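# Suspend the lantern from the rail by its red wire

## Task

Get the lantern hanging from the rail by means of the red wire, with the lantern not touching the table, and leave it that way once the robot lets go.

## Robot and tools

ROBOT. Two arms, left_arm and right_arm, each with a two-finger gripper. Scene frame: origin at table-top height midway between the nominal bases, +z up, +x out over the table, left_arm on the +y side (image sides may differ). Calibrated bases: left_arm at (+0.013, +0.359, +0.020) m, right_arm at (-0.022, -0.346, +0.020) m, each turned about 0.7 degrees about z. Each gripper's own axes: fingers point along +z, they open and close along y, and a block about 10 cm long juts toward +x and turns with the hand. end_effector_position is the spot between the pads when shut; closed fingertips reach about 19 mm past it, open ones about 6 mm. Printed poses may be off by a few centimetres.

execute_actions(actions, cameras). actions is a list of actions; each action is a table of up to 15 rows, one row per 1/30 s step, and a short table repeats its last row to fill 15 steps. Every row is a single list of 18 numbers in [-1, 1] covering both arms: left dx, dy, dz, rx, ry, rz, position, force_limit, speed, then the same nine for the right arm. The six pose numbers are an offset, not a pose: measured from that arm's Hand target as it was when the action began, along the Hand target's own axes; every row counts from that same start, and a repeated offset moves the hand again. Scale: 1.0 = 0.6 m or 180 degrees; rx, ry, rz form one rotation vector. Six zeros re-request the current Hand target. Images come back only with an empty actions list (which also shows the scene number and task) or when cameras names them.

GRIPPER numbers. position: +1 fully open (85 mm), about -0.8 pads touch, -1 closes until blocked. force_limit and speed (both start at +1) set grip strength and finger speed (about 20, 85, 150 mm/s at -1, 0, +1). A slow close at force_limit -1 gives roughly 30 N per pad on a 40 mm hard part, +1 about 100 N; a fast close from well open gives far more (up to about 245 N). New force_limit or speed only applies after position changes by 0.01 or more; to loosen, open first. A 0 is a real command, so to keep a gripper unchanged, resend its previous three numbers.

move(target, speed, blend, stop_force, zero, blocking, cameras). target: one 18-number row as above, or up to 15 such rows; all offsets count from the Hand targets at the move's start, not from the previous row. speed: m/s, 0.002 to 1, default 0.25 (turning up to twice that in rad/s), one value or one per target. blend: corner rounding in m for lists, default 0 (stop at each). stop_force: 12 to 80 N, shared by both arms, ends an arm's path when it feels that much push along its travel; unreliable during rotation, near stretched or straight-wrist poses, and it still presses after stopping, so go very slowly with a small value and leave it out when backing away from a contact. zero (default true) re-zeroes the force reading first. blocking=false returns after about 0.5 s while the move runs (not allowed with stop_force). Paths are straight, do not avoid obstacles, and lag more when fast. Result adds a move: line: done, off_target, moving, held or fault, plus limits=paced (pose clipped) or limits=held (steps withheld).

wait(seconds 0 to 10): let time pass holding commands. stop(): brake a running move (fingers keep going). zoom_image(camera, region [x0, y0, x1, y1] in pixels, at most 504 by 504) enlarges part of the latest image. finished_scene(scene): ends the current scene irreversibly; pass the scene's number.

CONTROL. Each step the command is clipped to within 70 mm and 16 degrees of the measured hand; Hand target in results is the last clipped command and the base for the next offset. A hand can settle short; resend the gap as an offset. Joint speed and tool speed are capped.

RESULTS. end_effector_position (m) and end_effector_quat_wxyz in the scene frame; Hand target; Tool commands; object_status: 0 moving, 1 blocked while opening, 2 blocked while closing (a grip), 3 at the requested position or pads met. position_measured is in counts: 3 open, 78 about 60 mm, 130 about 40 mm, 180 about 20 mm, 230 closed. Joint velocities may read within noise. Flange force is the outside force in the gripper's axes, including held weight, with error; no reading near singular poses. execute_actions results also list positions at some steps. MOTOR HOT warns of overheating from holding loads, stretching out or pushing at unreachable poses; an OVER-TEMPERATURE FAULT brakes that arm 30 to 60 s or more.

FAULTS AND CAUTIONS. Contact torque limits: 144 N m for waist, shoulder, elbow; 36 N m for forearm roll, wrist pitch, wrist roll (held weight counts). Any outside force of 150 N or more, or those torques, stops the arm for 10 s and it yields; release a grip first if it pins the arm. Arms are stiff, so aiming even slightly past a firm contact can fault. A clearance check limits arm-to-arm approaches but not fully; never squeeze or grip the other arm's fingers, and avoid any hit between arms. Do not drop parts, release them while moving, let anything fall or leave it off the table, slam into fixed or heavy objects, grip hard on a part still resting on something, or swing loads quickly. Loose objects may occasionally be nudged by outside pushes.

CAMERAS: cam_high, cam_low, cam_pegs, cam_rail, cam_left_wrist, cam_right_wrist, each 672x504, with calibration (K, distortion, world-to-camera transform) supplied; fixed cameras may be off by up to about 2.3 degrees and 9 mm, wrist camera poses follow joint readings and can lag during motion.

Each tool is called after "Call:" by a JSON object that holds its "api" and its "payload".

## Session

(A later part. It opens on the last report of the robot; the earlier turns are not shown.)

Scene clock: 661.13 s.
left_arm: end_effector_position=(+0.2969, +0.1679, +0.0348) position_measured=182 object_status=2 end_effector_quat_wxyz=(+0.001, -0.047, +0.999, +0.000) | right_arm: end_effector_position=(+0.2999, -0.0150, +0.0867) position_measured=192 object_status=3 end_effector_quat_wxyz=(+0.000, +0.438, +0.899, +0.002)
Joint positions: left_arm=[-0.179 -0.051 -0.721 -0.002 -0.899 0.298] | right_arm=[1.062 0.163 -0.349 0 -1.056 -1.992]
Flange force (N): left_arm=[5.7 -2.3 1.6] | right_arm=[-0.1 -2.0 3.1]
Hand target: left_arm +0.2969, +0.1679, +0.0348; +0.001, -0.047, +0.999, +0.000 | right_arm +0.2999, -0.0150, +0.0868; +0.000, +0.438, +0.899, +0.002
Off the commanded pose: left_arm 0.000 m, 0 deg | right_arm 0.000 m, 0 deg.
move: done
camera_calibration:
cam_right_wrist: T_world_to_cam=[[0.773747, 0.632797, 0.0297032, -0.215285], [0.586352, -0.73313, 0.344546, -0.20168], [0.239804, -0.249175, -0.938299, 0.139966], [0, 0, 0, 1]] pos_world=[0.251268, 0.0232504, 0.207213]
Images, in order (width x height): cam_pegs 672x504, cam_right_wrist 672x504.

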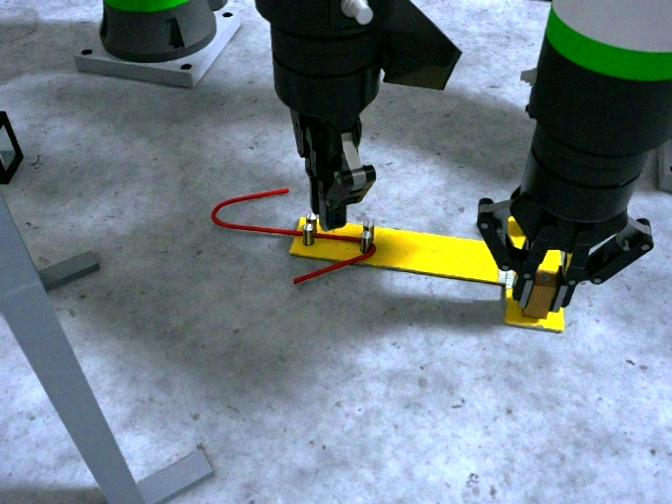

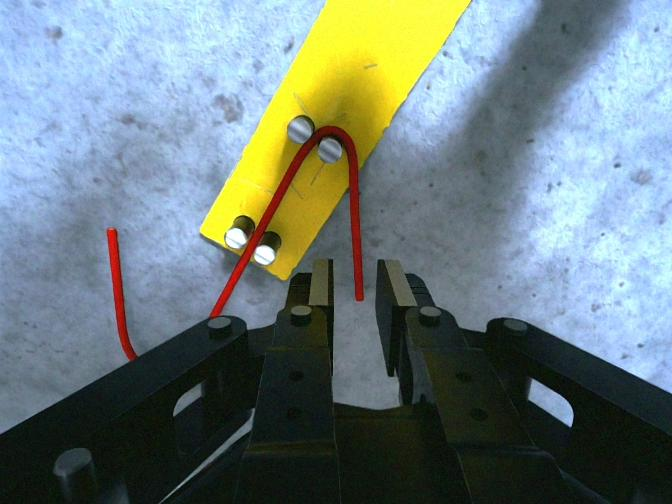

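Call:
{"api": "move", "payload": {"target": [[0,0,0,0,0,0,-1,0.8,-1,0.036,-0.052,-0.04,0,0,-0.4,-0.5,0,-1],[0,0,0,0,0,0,-1,0.8,-1,0.036,-0.052,-0.04,0,0,-0.817,-0.5,0,-1],[0,0,0,0,0,0,-1,0.8,-1,0.036,-0.052,0.1,0,0,-0.817,-0.5,0,-1]], "speed": 0.3, "cameras": ["cam_right_wrist","cam_pegs"]}}

Scene clock: 680.53 s.
left_arm: end_effector_position=(+0.2969, +0.1679, +0.0348) position_measured=182 object_status=2 end_effector_quat_wxyz=(+0.001, -0.047, +0.999, +0.000) | right_arm: end_effector_position=(+0.2621, -0.0170, +0.0267) position_measured=192 object_status=3 end_effector_quat_wxyz=(-0.002, +0.738, -0.675, +0.000)
Joint positions: left_arm=[-0.179 -0.051 -0.721 -0.002 -0.899 0.298] | right_arm=[1.14 0.19 -0.485 0 -0.893 0.497]
Flange force (N): left_arm=[5.8 -2.3 1.6] | right_arm=[0.8 0.9 3.4]
Hand target: left_arm +0.2969, +0.1679, +0.0348; +0.001, -0.047, +0.999, +0.000 | right_arm +0.2621, -0.0171, +0.0267; -0.002, +0.738, -0.675, +0.000
Off the commanded pose: left_arm 0.000 m, 0 deg | right_arm 0.000 m, 0 deg.
move: done
camera_calibration:
cam_right_wrist: T_world_to_cam=[[-0.993534, -0.11086, 0.0244896, 0.267719], [-0.095459, 0.932471, 0.348405, 0.0466866], [-0.0614603, 0.343815, -0.937024, 0.181286], [0, 0, 0, 1]] pos_world=[0.281586, -0.0761834, 0.147047]
Images, in order (width x height): cam_pegs 672x504, cam_right_wrist 672x504.

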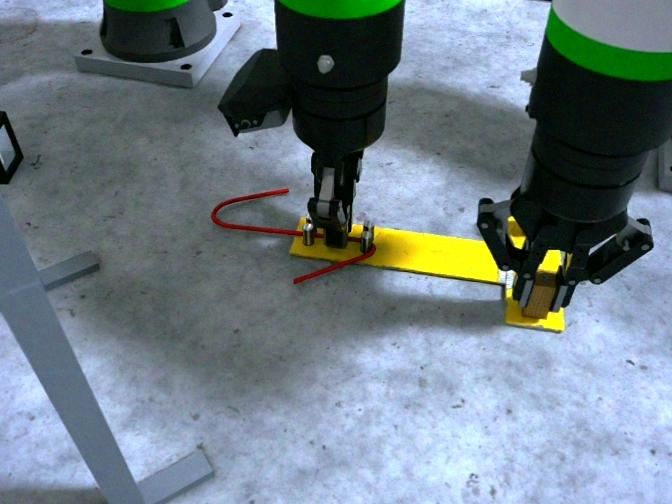

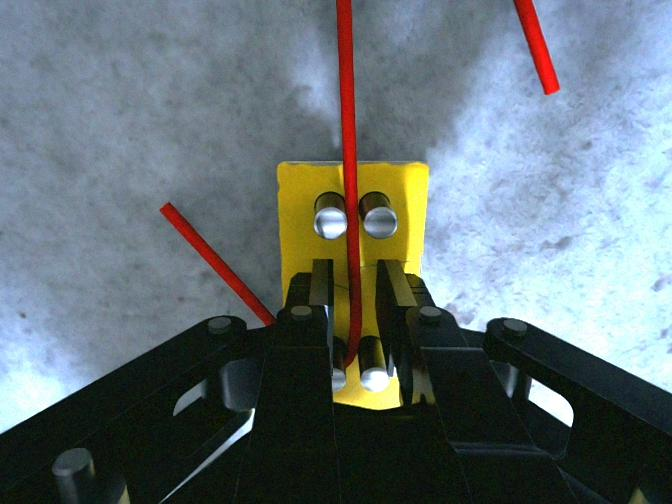

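Call:
{"api": "move", "payload": {"target": [[0,0,0,0,0,0,-1,0.8,-1,0,0,0,0,0,0,-1,0.7,-1],[0,0,0,0,0,0,-1,0.8,-1,0,0,-0.1,0,0,0,-1,0.7,-1]], "speed": 0.05, "cameras": ["cam_right_wrist","cam_pegs"]}}

Scene clock: 686.13 s.
left_arm: end_effector_position=(+0.2969, +0.1679, +0.0348) position_measured=182 object_status=2 end_effector_quat_wxyz=(+0.001, -0.047, +0.999, +0.000) | right_arm: end_effector_position=(+0.2621, -0.0173, +0.0867) position_measured=232 object_status=3 end_effector_quat_wxyz=(-0.002, +0.738, -0.675, +0.000)
Joint positions: left_arm=[-0.179 -0.051 -0.721 -0.002 -0.899 0.298] | right_arm=[1.14 0.098 -0.423 0 -1.046 0.497]
Flange force (N): left_arm=[5.9 -2.8 1.5] | right_arm=[2.6 2.9 2.2]
Hand target: left_arm +0.2969, +0.1679, +0.0348; +0.001, -0.047, +0.999, +0.000 | right_arm +0.2620, -0.0172, +0.0867; -0.002, +0.738, -0.675, +0.000
Off the commanded pose: left_arm 0.000 m, 0 deg | right_arm 0.000 m, 0 deg.
move: done
camera_calibration:
cam_right_wrist: T_world_to_cam=[[-0.993578, -0.110455, 0.0245357, 0.266162], [-0.0950636, 0.932515, 0.348393, 0.0258561], [-0.0613617, 0.343824, -0.937027, 0.237545], [0, 0, 0, 1]] pos_world=[0.281487, -0.0763855, 0.207047]
Images, in order (width x height): cam_pegs 672x504, cam_right_wrist 672x504.

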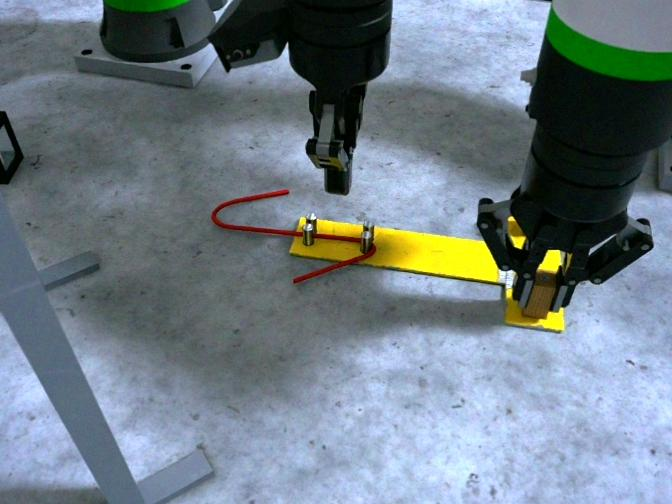

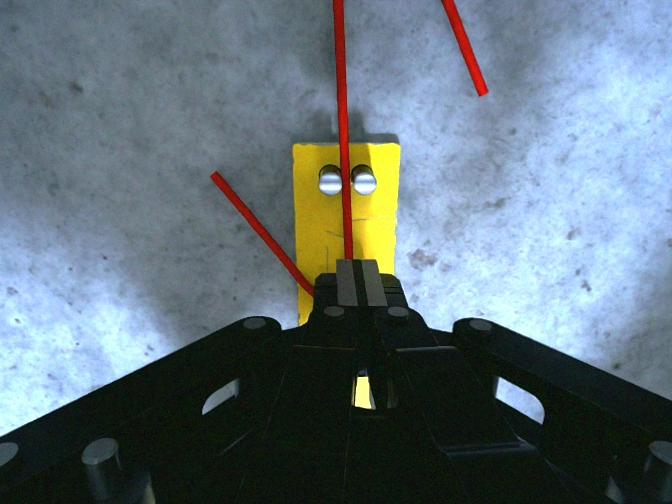

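Call:
{"api": "move", "payload": {"target": [[0,0,0,0,0,0,-1,0.8,-1,0,0,0,0,0,0,-0.6,0.7,-1],[0,0,0,0,0,0,-1,0.8,-1,0,0,0.09,0,0,0,-0.6,0.7,-1]], "speed": 0.1}}

Call:
{"api": "move", "payload": {"target": [0,0,0,0,0,0,-1,0.8,-1,0,0,0.025,0,0,0,-0.6,0.7,-1], "speed": 0.01, "stop_force": 12, "cameras": ["cam_right_wrist"]}}

Scene clock: 693.50 s.
left_arm: end_effector_position=(+0.2969, +0.1679, +0.0348) position_measured=182 object_status=2 end_effector_quat_wxyz=(+0.001, -0.047, +0.999, +0.000) | right_arm: end_effector_position=(+0.2621, -0.0171, +0.0327) position_measured=205 object_status=3 end_effector_quat_wxyz=(-0.002, +0.738, -0.675, +0.000)
Joint positions: left_arm=[-0.179 -0.051 -0.721 -0.002 -0.899 0.298] | right_arm=[1.14 0.179 -0.48 0 -0.908 0.497]
Flange force (N): left_arm=[5.9 -2.6 1.4] | right_arm=[1.6 1.9 2.1]
Hand target: left_arm +0.2969, +0.1679, +0.0348; +0.001, -0.047, +0.999, +0.000 | right_arm +0.2621, -0.0171, +0.0327; -0.002, +0.738, -0.675, +0.000
Off the commanded pose: left_arm 0.000 m, 0 deg | right_arm 0.000 m, 0 deg.
move: done

Scene clock: 695.07 s.
left_arm: end_effector_position=(+0.2969, +0.1679, +0.0348) position_measured=182 object_status=2 end_effector_quat_wxyz=(+0.001, -0.047, +0.999, +0.000) | right_arm: end_effector_position=(+0.2622, -0.0170, +0.0232) position_measured=205 object_status=3 end_effector_quat_wxyz=(-0.002, +0.738, -0.675, +0.000)
Joint positions: left_arm=[-0.179 -0.051 -0.721 -0.002 -0.899 0.298] | right_arm=[1.14 0.196 -0.488 0.001 -0.883 0.497]
Flange force (N): left_arm=[5.3 -4.6 13.3] | right_arm=[3.5 8.3 -36.0]
Hand target: left_arm +0.2969, +0.1679, +0.0348; +0.001, -0.047, +0.999, +0.000 | right_arm +0.2622, -0.0170, +0.0231; -0.002, +0.738, -0.675, +0.000 (not the last commanded pose)
Off the commanded pose: left_arm 0.000 m, 0 deg | right_arm 0.005 m, 0 deg.
move: contact (right_arm)
camera_calibration:
cam_right_wrist: T_world_to_cam=[[-0.993543, -0.11085, 0.0241753, 0.267962], [-0.0955596, 0.93247, 0.348379, 0.0478537], [-0.0611608, 0.34382, -0.937042, 0.177899], [0, 0, 0, 1]] pos_world=[0.281685, -0.0760835, 0.143549]
Images, in order (width x height): cam_right_wrist 672x504.

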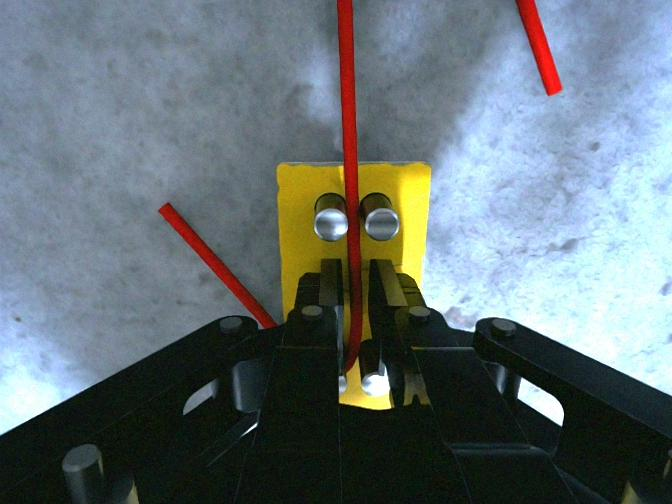

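Call:
{"api": "move", "payload": {"target": [[0,0,0,0,0,0,-1,0.8,-1,0,0,-0.0025,0,0,0,-0.6,0.7,-1],[0,0,0,0,0,0,-1,0.8,-1,0,0,-0.0025,0,0,0,-1,0.7,-1],[0,0,0,0,0,0,-1,0.8,-1,0,0,-0.08,0,0,0,-1,0.7,-1]], "speed": 0.05, "cameras": ["cam_right_wrist","cam_pegs"]}}

Scene clock: 702.33 s.
left_arm: end_effector_position=(+0.2969, +0.1679, +0.0348) position_measured=182 object_status=2 end_effector_quat_wxyz=(+0.001, -0.047, +0.999, +0.000) | right_arm: end_effector_position=(+0.2621, -0.0172, +0.0711) position_measured=227 object_status=2 end_effector_quat_wxyz=(-0.002, +0.738, -0.675, +0.000)
Joint positions: left_arm=[-0.179 -0.051 -0.721 -0.002 -0.899 0.298] | right_arm=[1.14 0.119 -0.441 0.001 -1.007 0.497]
Flange force (N): left_arm=[5.9 -2.0 1.1] | right_arm=[1.3 1.5 3.2]
Hand target: left_arm +0.2969, +0.1679, +0.0348; +0.001, -0.047, +0.999, +0.000 | right_arm +0.2621, -0.0171, +0.0711; -0.002, +0.738, -0.675, +0.000
Off the commanded pose: left_arm 0.000 m, 0 deg | right_arm 0.000 m, 0 deg.
move: done
camera_calibration:
cam_right_wrist: T_world_to_cam=[[-0.993562, -0.110664, 0.0242452, 0.266689], [-0.095361, 0.932491, 0.348378, 0.0312903], [-0.0611614, 0.343823, -0.937041, 0.222846], [0, 0, 0, 1]] pos_world=[0.281585, -0.0762845, 0.191449]
Images, in order (width x height): cam_pegs 672x504, cam_right_wrist 672x504.

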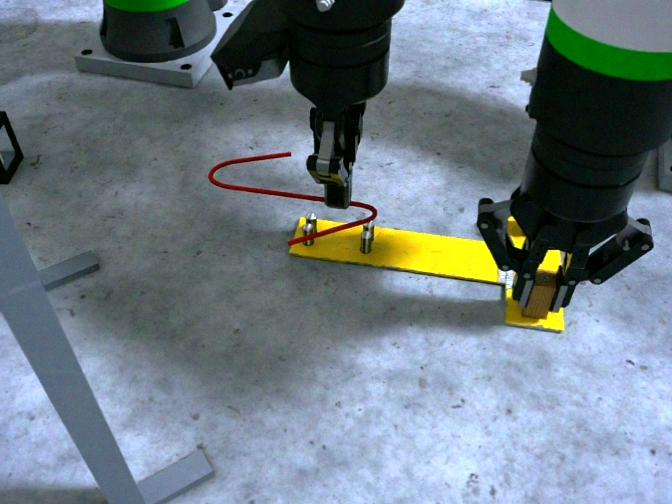

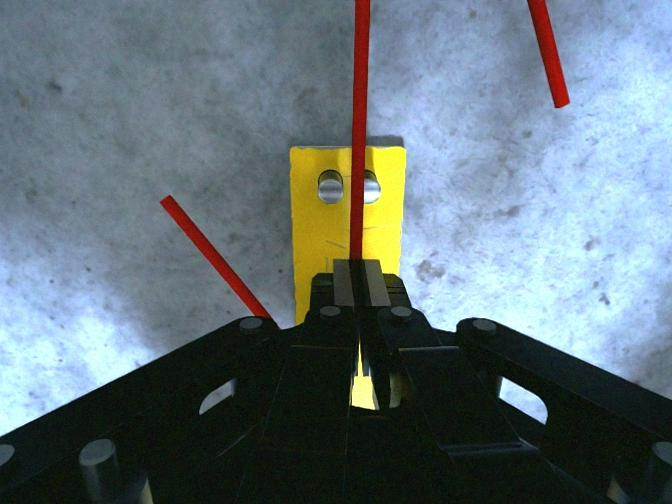

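Call:
{"api": "move", "payload": {"target": [[0,0,0.002,0,0,0,1,0.8,-1,0,0,0,0,0,0,-1,0.7,-1],[0,0,-0.25,0,0,0,1,0.8,-1,0.172,0.002,-0.548,0,0,0,-1,0.7,-1],[0,0.3,-0.25,0,0,0,1,0.8,-1,0.172,0.002,-0.548,0.403,0.372,-0.405,-1,0.7,-1]], "cameras": ["all"]}}

Scene clock: 742.57 s.
left_arm: end_effector_position=(+0.2799, +0.3470, +0.1850) position_measured=3 object_status=3 end_effector_quat_wxyz=(+0.001, -0.047, +0.999, +0.000) | right_arm: end_effector_position=(+0.2694, -0.1201, +0.4007) position_measured=227 object_status=2 end_effector_quat_wxyz=(-0.039, +0.729, +0.042, +0.682)
Joint positions: left_arm=[0.489 -0.486 -0.65 0 -1.405 -0.371] | right_arm=[1.696 -0.637 -1.185 1.497 -1.565 1.023]
Flange force (N): left_arm=[0.0 -7.3 2.2] | right_arm=no reading
Hand target: left_arm +0.2799, +0.3470, +0.1850; +0.001, -0.047, +0.999, +0.000 | right_arm +0.2695, -0.1210, +0.3996; -0.061, +0.705, +0.060, +0.704
Off the commanded pose: left_arm 0.000 m, 0 deg | right_arm 0.001 m, 5 deg.
joint sent to its limit (right arm) — joint 3 (elbow), lower limit, where the elbow is as bent as it goes. The joint targets are off in orientation, not in position.
move: off_target (right_arm)
camera_calibration:
cam_left_wrist: T_world_to_cam=[[-0.0828438, 0.996289, 0.0233555, -0.323294], [0.931722, 0.0691169, 0.356535, -0.335824], [0.353597, 0.0512975, -0.93399, 0.184303], [0, 0, 0, 1]] pos_world=[0.220943, 0.335851, 0.299421]
cam_right_wrist: T_world_to_cam=[[0.0892578, -0.995707, 0.0245243, -0.1436], [-0.402468, -0.0585793, -0.913558, 0.482552], [0.911072, 0.0716719, -0.405969, 0.0601002], [0, 0, 0, 1]] pos_world=[0.152274, -0.119023, 0.46876]

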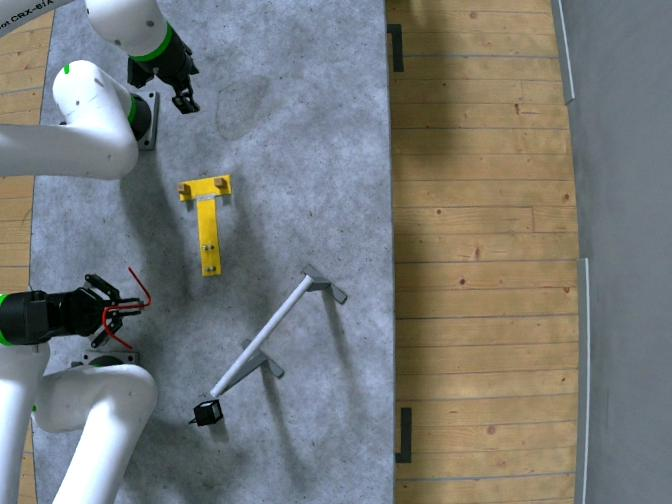

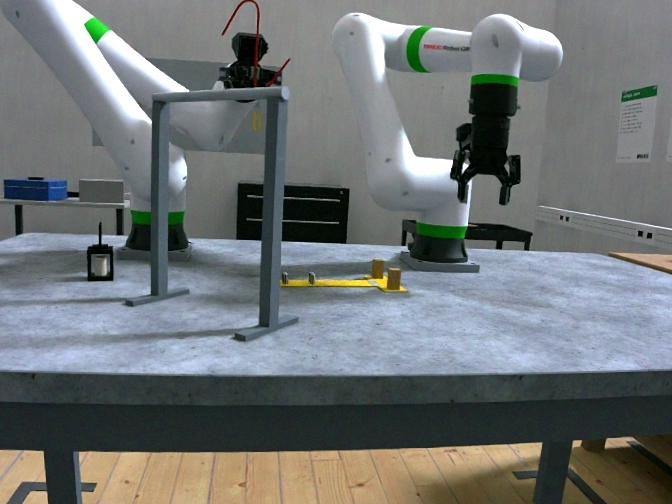

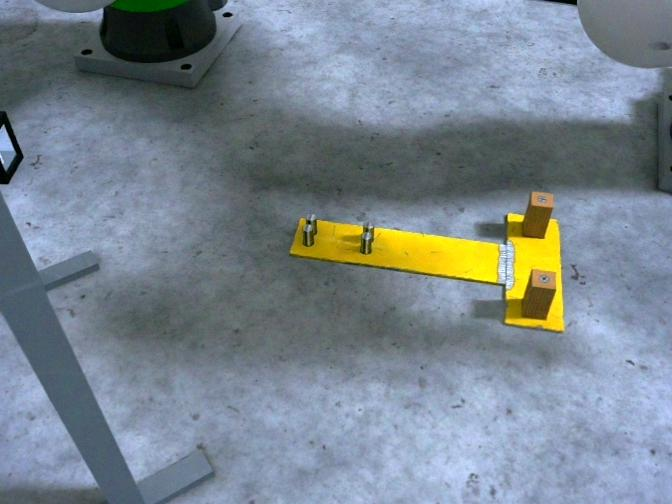

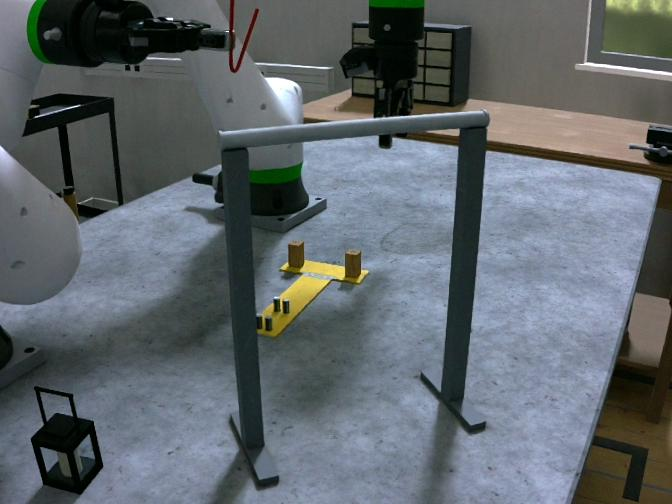

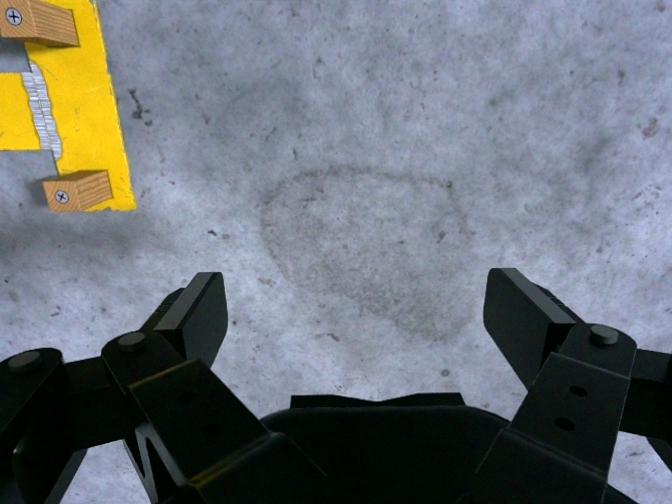

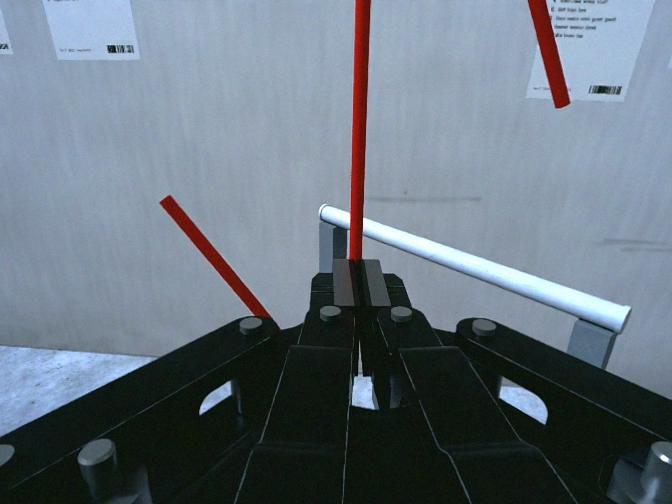

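Call:
{"api": "move", "payload": {"target": [0,0,0,0,0,0,1,0.8,-1,-0.083,0.094,0.204,0,0,0,-1,0.7,-1], "cameras": ["cam_high","cam_low","cam_rail","cam_right_wrist"]}}

Scene clock: 761.37 s.
left_arm: end_effector_position=(+0.2799, +0.3470, +0.1850) position_measured=3 object_status=3 end_effector_quat_wxyz=(+0.001, -0.047, +0.999, +0.000) | right_arm: end_effector_position=(+0.3997, -0.1552, +0.3497) position_measured=227 object_status=2 end_effector_quat_wxyz=(-0.057, +0.705, +0.057, +0.705)
Joint positions: left_arm=[0.489 -0.486 -0.65 0 -1.405 -0.371] | right_arm=[0.08 -0.726 -1.059 3.317 -0.338 -0.166]
Flange force (N): left_arm=[-0.1 -6.9 1.9] | right_arm=no reading
Hand target: left_arm +0.2799, +0.3470, +0.1850; +0.001, -0.047, +0.999, +0.000 | right_arm +0.3997, -0.1557, +0.3497; -0.061, +0.705, +0.060, +0.704
Off the commanded pose: left_arm 0.000 m, 0 deg | right_arm 0.000 m, 1 deg.
joint sent to its limit (right arm) — joint 4 (forearm roll), upper limit. The joint targets still meet the commanded pose.
move: done
camera_calibration:
cam_right_wrist: T_world_to_cam=[[0.133937, -0.990768, 0.0209476, -0.20476], [-0.339235, -0.0657001, -0.938405, 0.46863], [0.931118, 0.118581, -0.344903, -0.0988467], [0, 0, 0, 1]] pos_world=[0.278438, -0.160359, 0.409961]
Images, in order (width x height): cam_high 672x504, cam_low 672x504, cam_rail 672x504, cam_right_wrist 672x504.

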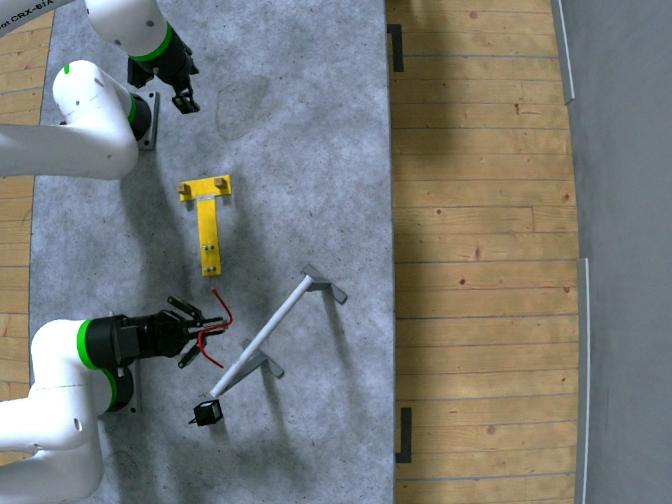

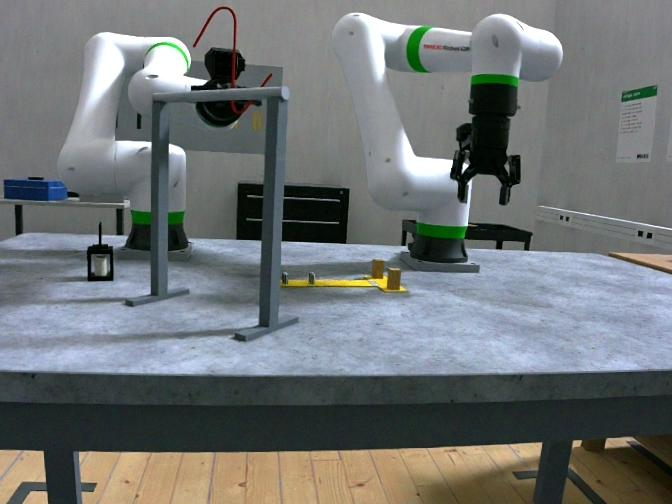

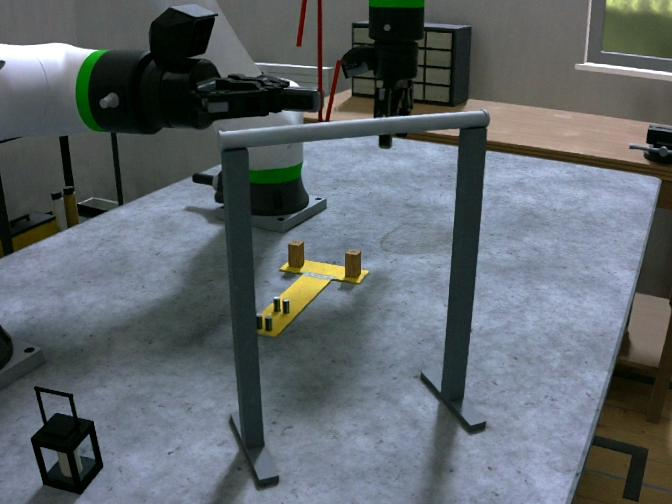

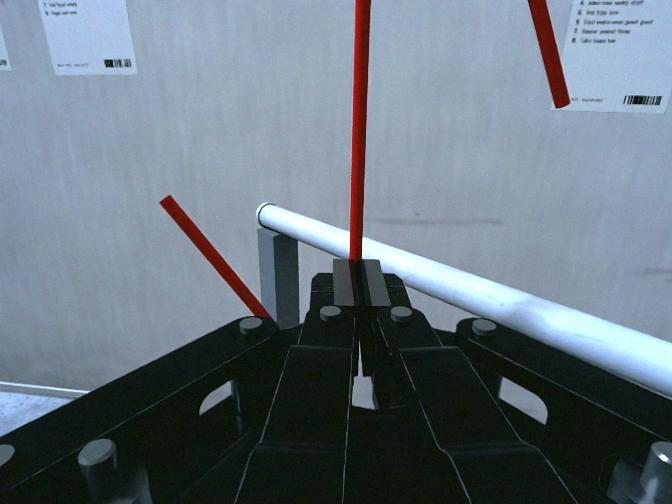

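Call:
{"api": "move", "payload": {"target": [[0,0,0,0,0,0,1,0.8,-1,0,-0.021,0.082,0,0,0,-1,0.7,-1],[0,0,0,0,0,0,1,0.8,-1,-0.063,-0.021,0.082,0,0,0,-1,0.7,-1]], "speed": 0.08, "cameras": ["cam_high","cam_low","cam_rail","cam_right_wrist"]}}

Call:
{"api": "zoom_image", "payload": {"camera": "cam_high", "region": [150, 220, 350, 420]}}

Call:
{"api": "zoom_image", "payload": {"camera": "cam_rail", "region": [180, 0, 500, 240]}}

Scene clock: 780.93 s.
left_arm: end_effector_position=(+0.2799, +0.3470, +0.1850) position_measured=3 object_status=3 end_effector_quat_wxyz=(+0.001, -0.047, +0.999, +0.000) | right_arm: end_effector_position=(+0.4460, -0.1349, +0.3119) position_measured=227 object_status=2 end_effector_quat_wxyz=(-0.061, +0.705, +0.060, +0.704)
Joint positions: left_arm=[0.489 -0.486 -0.65 0 -1.405 -0.371] | right_arm=[0.138 -0.367 -1.058 3.159 -0.69 -0.014]
Flange force (N): left_arm=[0.4 -7.0 2.0] | right_arm=no reading
Hand target: left_arm +0.2799, +0.3470, +0.1850; +0.001, -0.047, +0.999, +0.000 | right_arm +0.4460, -0.1349, +0.3119; -0.061, +0.705, +0.060, +0.704
Off the commanded pose: left_arm 0.000 m, 0 deg | right_arm 0.000 m, 0 deg.
move: done
camera_calibration:
cam_right_wrist: T_world_to_cam=[[0.144174, -0.98933, 0.020995, -0.194464], [-0.339603, -0.069396, -0.938005, 0.449714], [0.929453, 0.128106, -0.345985, -0.155066], [0, 0, 0, 1]] pos_world=[0.324888, -0.141316, 0.372266]
Images, in order (width x height): cam_high 672x504, cam_low 672x504, cam_rail 672x504, cam_right_wrist 672x504.

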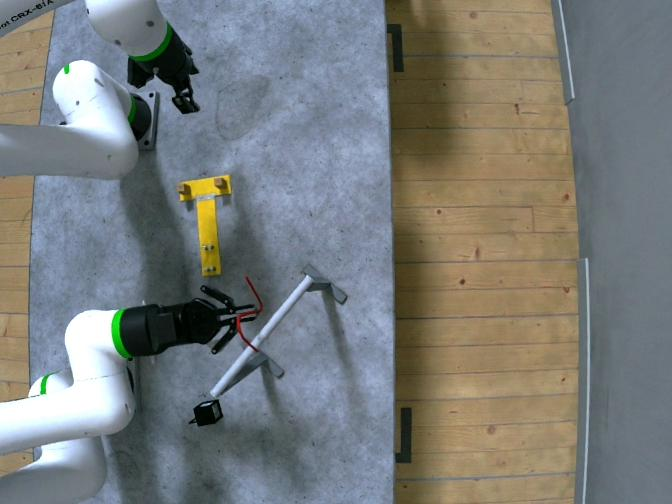

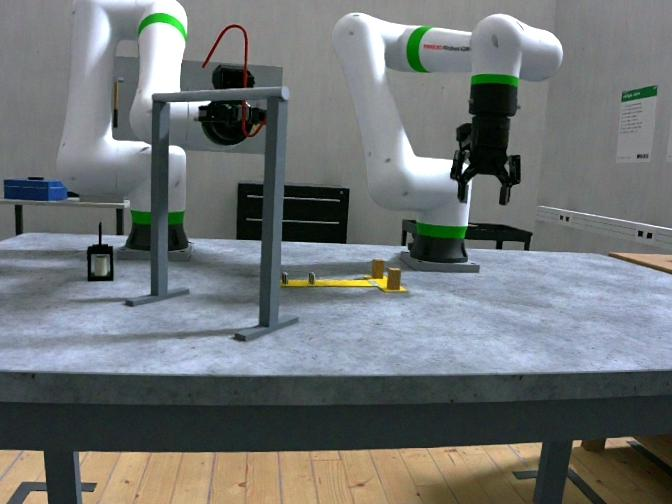

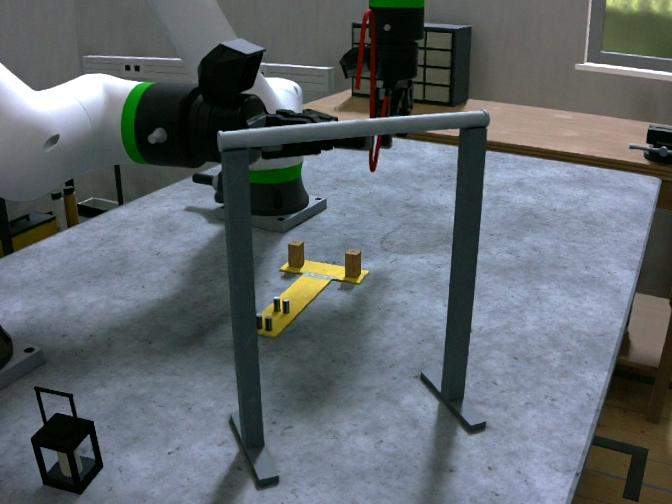

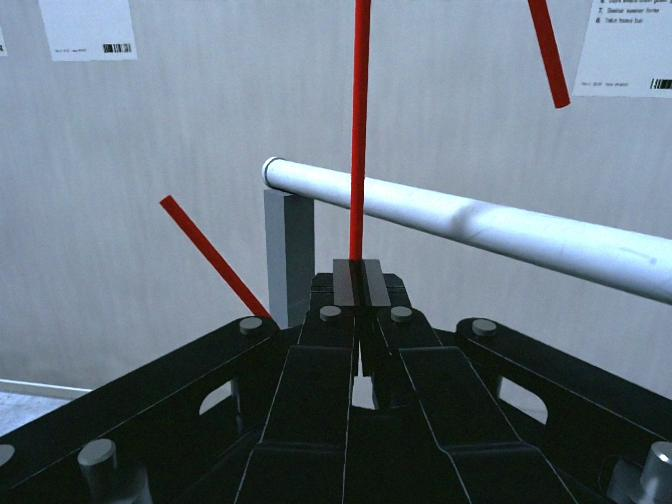

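Scaled by 2.520 from the camera's 672x504 image, which has a finer 960x720 frame.

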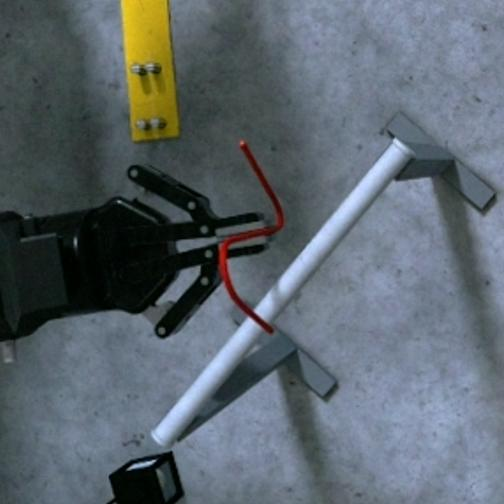

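Scaled by 1.575 from the camera's 672x504 image, which has a finer 960x720 frame.

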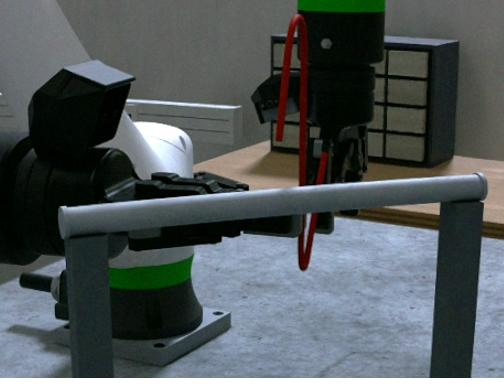

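Call:
{"api": "move", "payload": {"target": [0,0,0,0,0,0,1,0.8,-1,0,0,0,0,-0.083,0,-1,0.7,-1], "speed": 0.1, "cameras": ["cam_high","cam_low","cam_rail","cam_right_wrist"]}}

Call:
{"api": "zoom_image", "payload": {"camera": "cam_high", "region": [150, 220, 350, 420]}}

Call:
{"api": "zoom_image", "payload": {"camera": "cam_rail", "region": [180, 0, 500, 240]}}

Call:
{"api": "zoom_image", "payload": {"camera": "cam_low", "region": [130, 0, 330, 170]}}

Scene clock: 795.47 s.
left_arm: end_effector_position=(+0.2799, +0.3470, +0.1850) position_measured=3 object_status=3 end_effector_quat_wxyz=(+0.001, -0.047, +0.999, +0.000) | right_arm: end_effector_position=(+0.4460, -0.1348, +0.3119) position_measured=227 object_status=2 end_effector_quat_wxyz=(-0.052, +0.790, +0.067, +0.607)
Joint positions: left_arm=[0.489 -0.486 -0.65 0 -1.405 -0.371] | right_arm=[0.141 -0.513 -0.904 3.19 -0.13 -0.046]
Flange force (N): left_arm=[0.7 -7.2 1.8] | right_arm=no reading
Hand target: left_arm +0.2799, +0.3470, +0.1850; +0.001, -0.047, +0.999, +0.000 | right_arm +0.4460, -0.1349, +0.3119; -0.052, +0.790, +0.068, +0.607
Off the commanded pose: left_arm 0.000 m, 0 deg | right_arm 0.000 m, 0 deg.
move: done
camera_calibration:
cam_right_wrist: T_world_to_cam=[[0.149471, -0.988385, 0.0274339, -0.198602], [-0.566378, -0.108329, -0.816995, 0.507869], [0.810478, 0.106579, -0.575991, -0.0330988], [0, 0, 0, 1]] pos_world=[0.344157, -0.137751, 0.401311]
Images, in order (width x height): cam_high 672x504, cam_low 672x504, cam_rail 672x504, cam_right_wrist 672x504.

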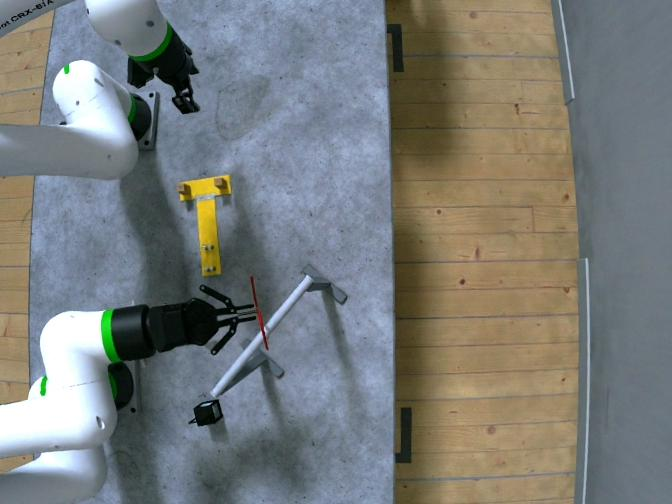

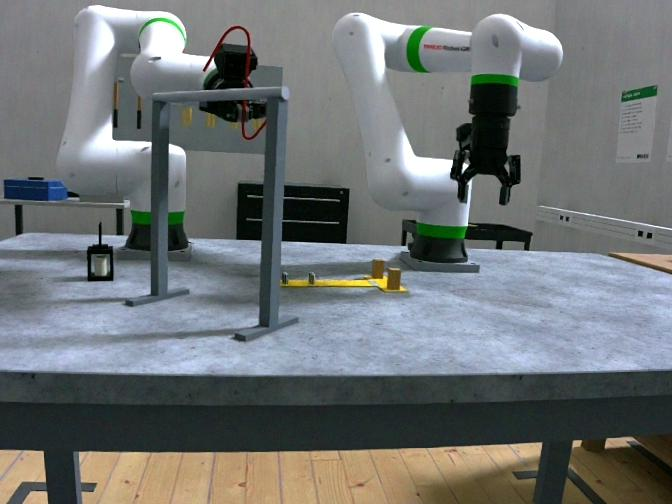

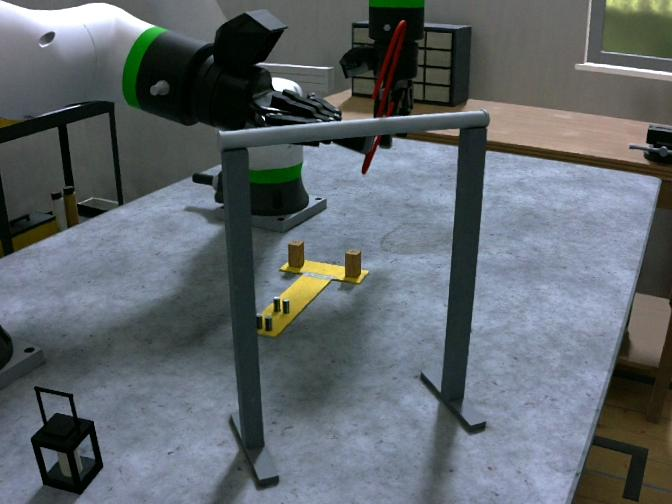

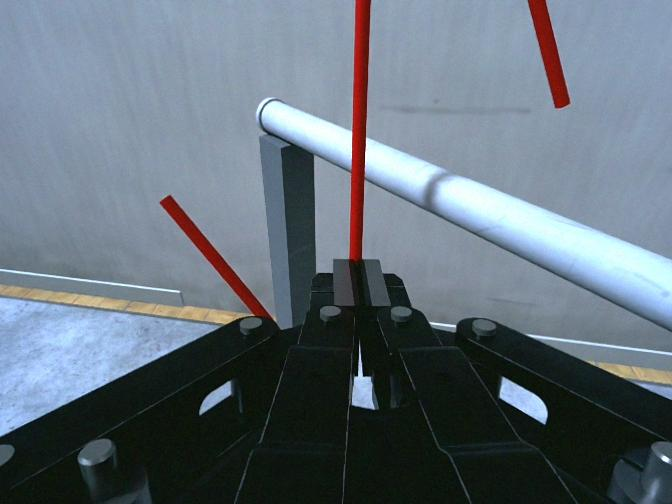

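Scaled by 2.520 from the camera's 672x504 image, which has a finer 960x720 frame.

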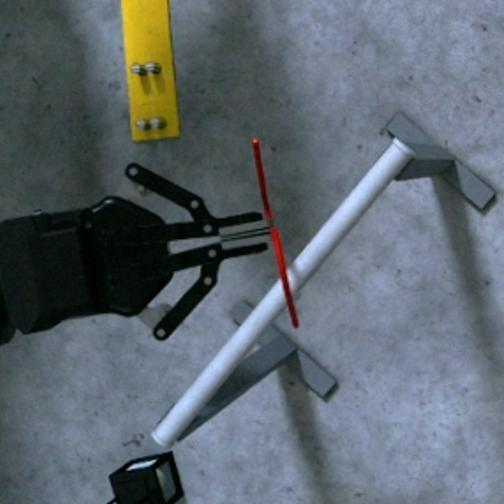

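Scaled by 1.575 from the camera's 672x504 image, which has a finer 960x720 frame.

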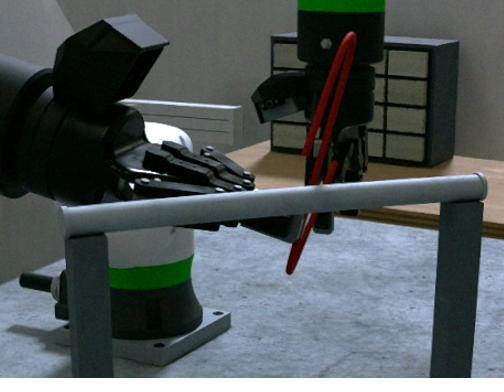

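Scaled by 2.520 from the camera's 672x504 image, which has a finer 960x720 frame.

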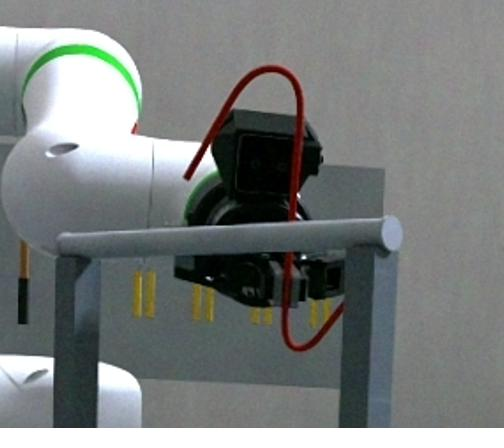

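Call:
{"api": "move", "payload": {"target": [0,0,0,0,0,0,1,0.8,-1,0,0,0,0,0.083,0,-1,0.7,-1], "speed": 0.2}}

Call:
{"api": "move", "payload": {"target": [0,0,0,0,0,0,1,0.8,-1,0,0.0237,0.0195,0,0,0,-1,0.7,-1], "speed": 0.05, "cameras": ["cam_high","cam_low","cam_rail","cam_right_wrist"]}}

Call:
{"api": "zoom_image", "payload": {"camera": "cam_high", "region": [150, 220, 350, 420]}}

Call:
{"api": "zoom_image", "payload": {"camera": "cam_rail", "region": [180, 0, 500, 240]}}

Call:
{"api": "zoom_image", "payload": {"camera": "cam_low", "region": [130, 0, 330, 170]}}

Scene clock: 807.03 s.
left_arm: end_effector_position=(+0.2799, +0.3470, +0.1850) position_measured=3 object_status=3 end_effector_quat_wxyz=(+0.001, -0.047, +0.999, +0.000) | right_arm: end_effector_position=(+0.4460, -0.1349, +0.3119) position_measured=227 object_status=2 end_effector_quat_wxyz=(-0.061, +0.705, +0.060, +0.704)
Joint positions: left_arm=[0.489 -0.486 -0.65 0 -1.405 -0.371] | right_arm=[0.138 -0.367 -1.058 3.159 -0.69 -0.014]
Flange force (N): left_arm=[-0.2 -6.9 2.0] | right_arm=no reading
Hand target: left_arm +0.2799, +0.3470, +0.1850; +0.001, -0.047, +0.999, +0.000 | right_arm +0.4460, -0.1349, +0.3119; -0.061, +0.705, +0.060, +0.704
Off the commanded pose: left_arm 0.000 m, 0 deg | right_arm 0.000 m, 0 deg.
move: done

Scene clock: 807.87 s.
left_arm: end_effector_position=(+0.2799, +0.3470, +0.1850) position_measured=3 object_status=3 end_effector_quat_wxyz=(+0.001, -0.047, +0.999, +0.000) | right_arm: end_effector_position=(+0.4599, -0.1469, +0.3118) position_measured=227 object_status=2 end_effector_quat_wxyz=(-0.061, +0.705, +0.060, +0.704)
Joint positions: left_arm=[0.489 -0.486 -0.65 0 -1.405 -0.371] | right_arm=[0.069 -0.355 -1.017 3.27 -0.665 -0.102]
Flange force (N): left_arm=[-0.3 -7.1 1.8] | right_arm=no reading
Hand target: left_arm +0.2799, +0.3470, +0.1850; +0.001, -0.047, +0.999, +0.000 | right_arm +0.4599, -0.1469, +0.3119; -0.061, +0.705, +0.060, +0.704
Off the commanded pose: left_arm 0.000 m, 0 deg | right_arm 0.000 m, 0 deg.
move: done
camera_calibration:
cam_right_wrist: T_world_to_cam=[[0.144187, -0.989328, 0.0209773, -0.208335], [-0.339724, -0.0694002, -0.937961, 0.453532], [0.929407, 0.128115, -0.346105, -0.166421], [0, 0, 0, 1]] pos_world=[0.338788, -0.153316, 0.372167]
Images, in order (width x height): cam_high 672x504, cam_low 672x504, cam_rail 672x504, cam_right_wrist 672x504.

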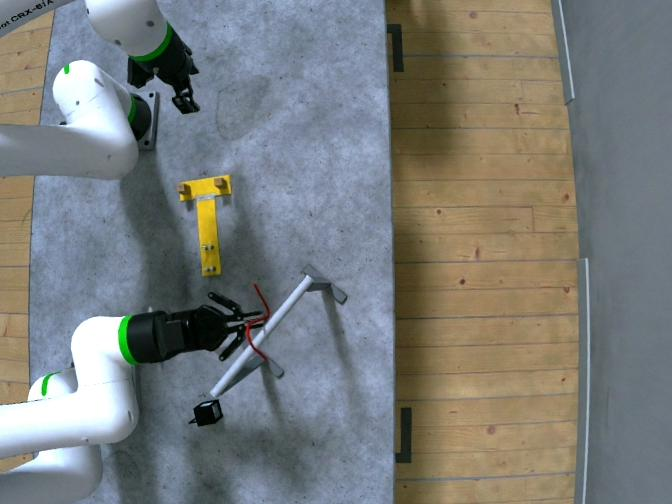

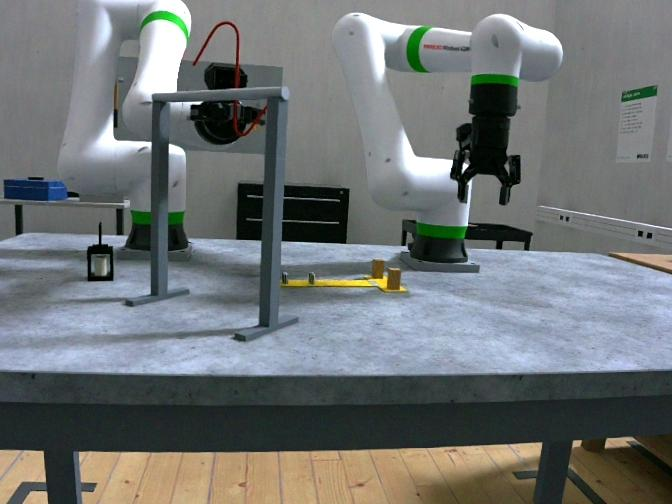

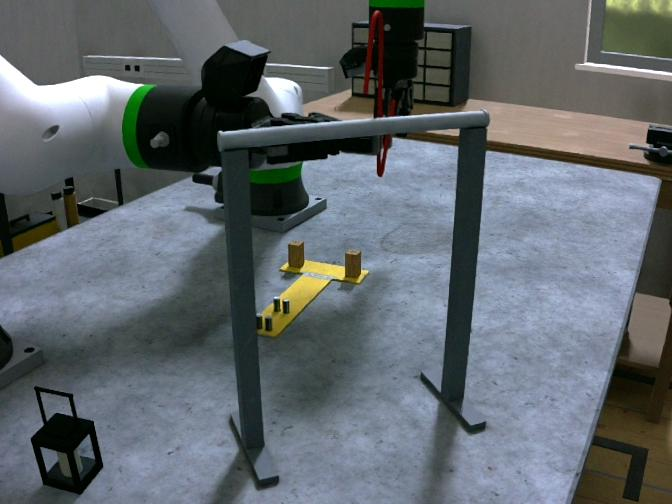

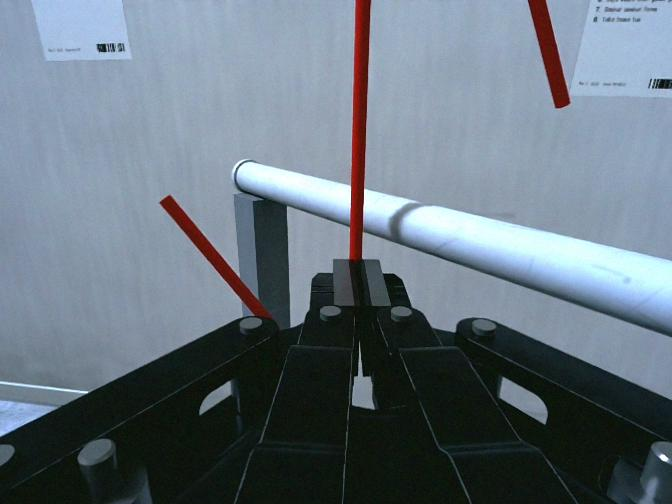

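Scaled by 2.520 from the camera's 672x504 image, which has a finer 960x720 frame.

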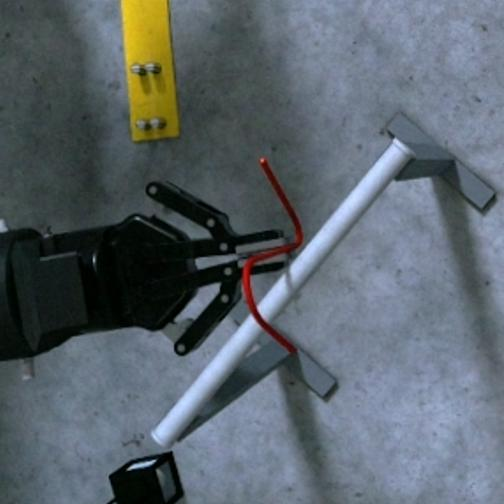

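Scaled by 1.575 from the camera's 672x504 image, which has a finer 960x720 frame.

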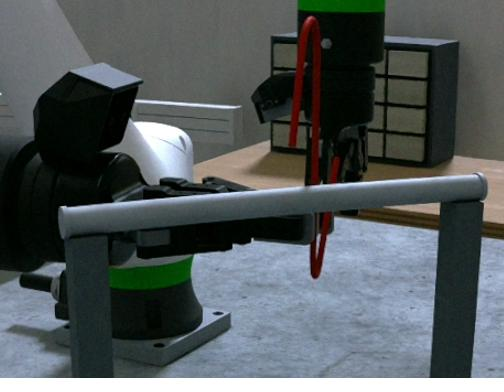

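Scaled by 2.520 from the camera's 672x504 image, which has a finer 960x720 frame.

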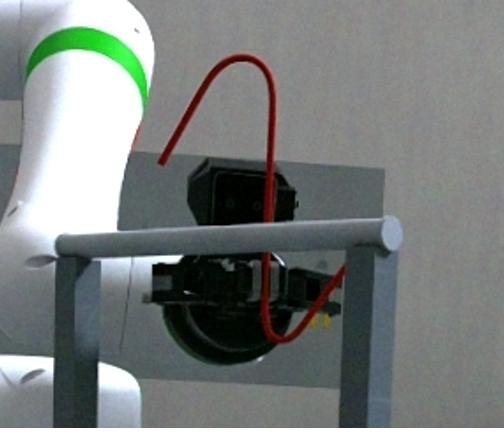

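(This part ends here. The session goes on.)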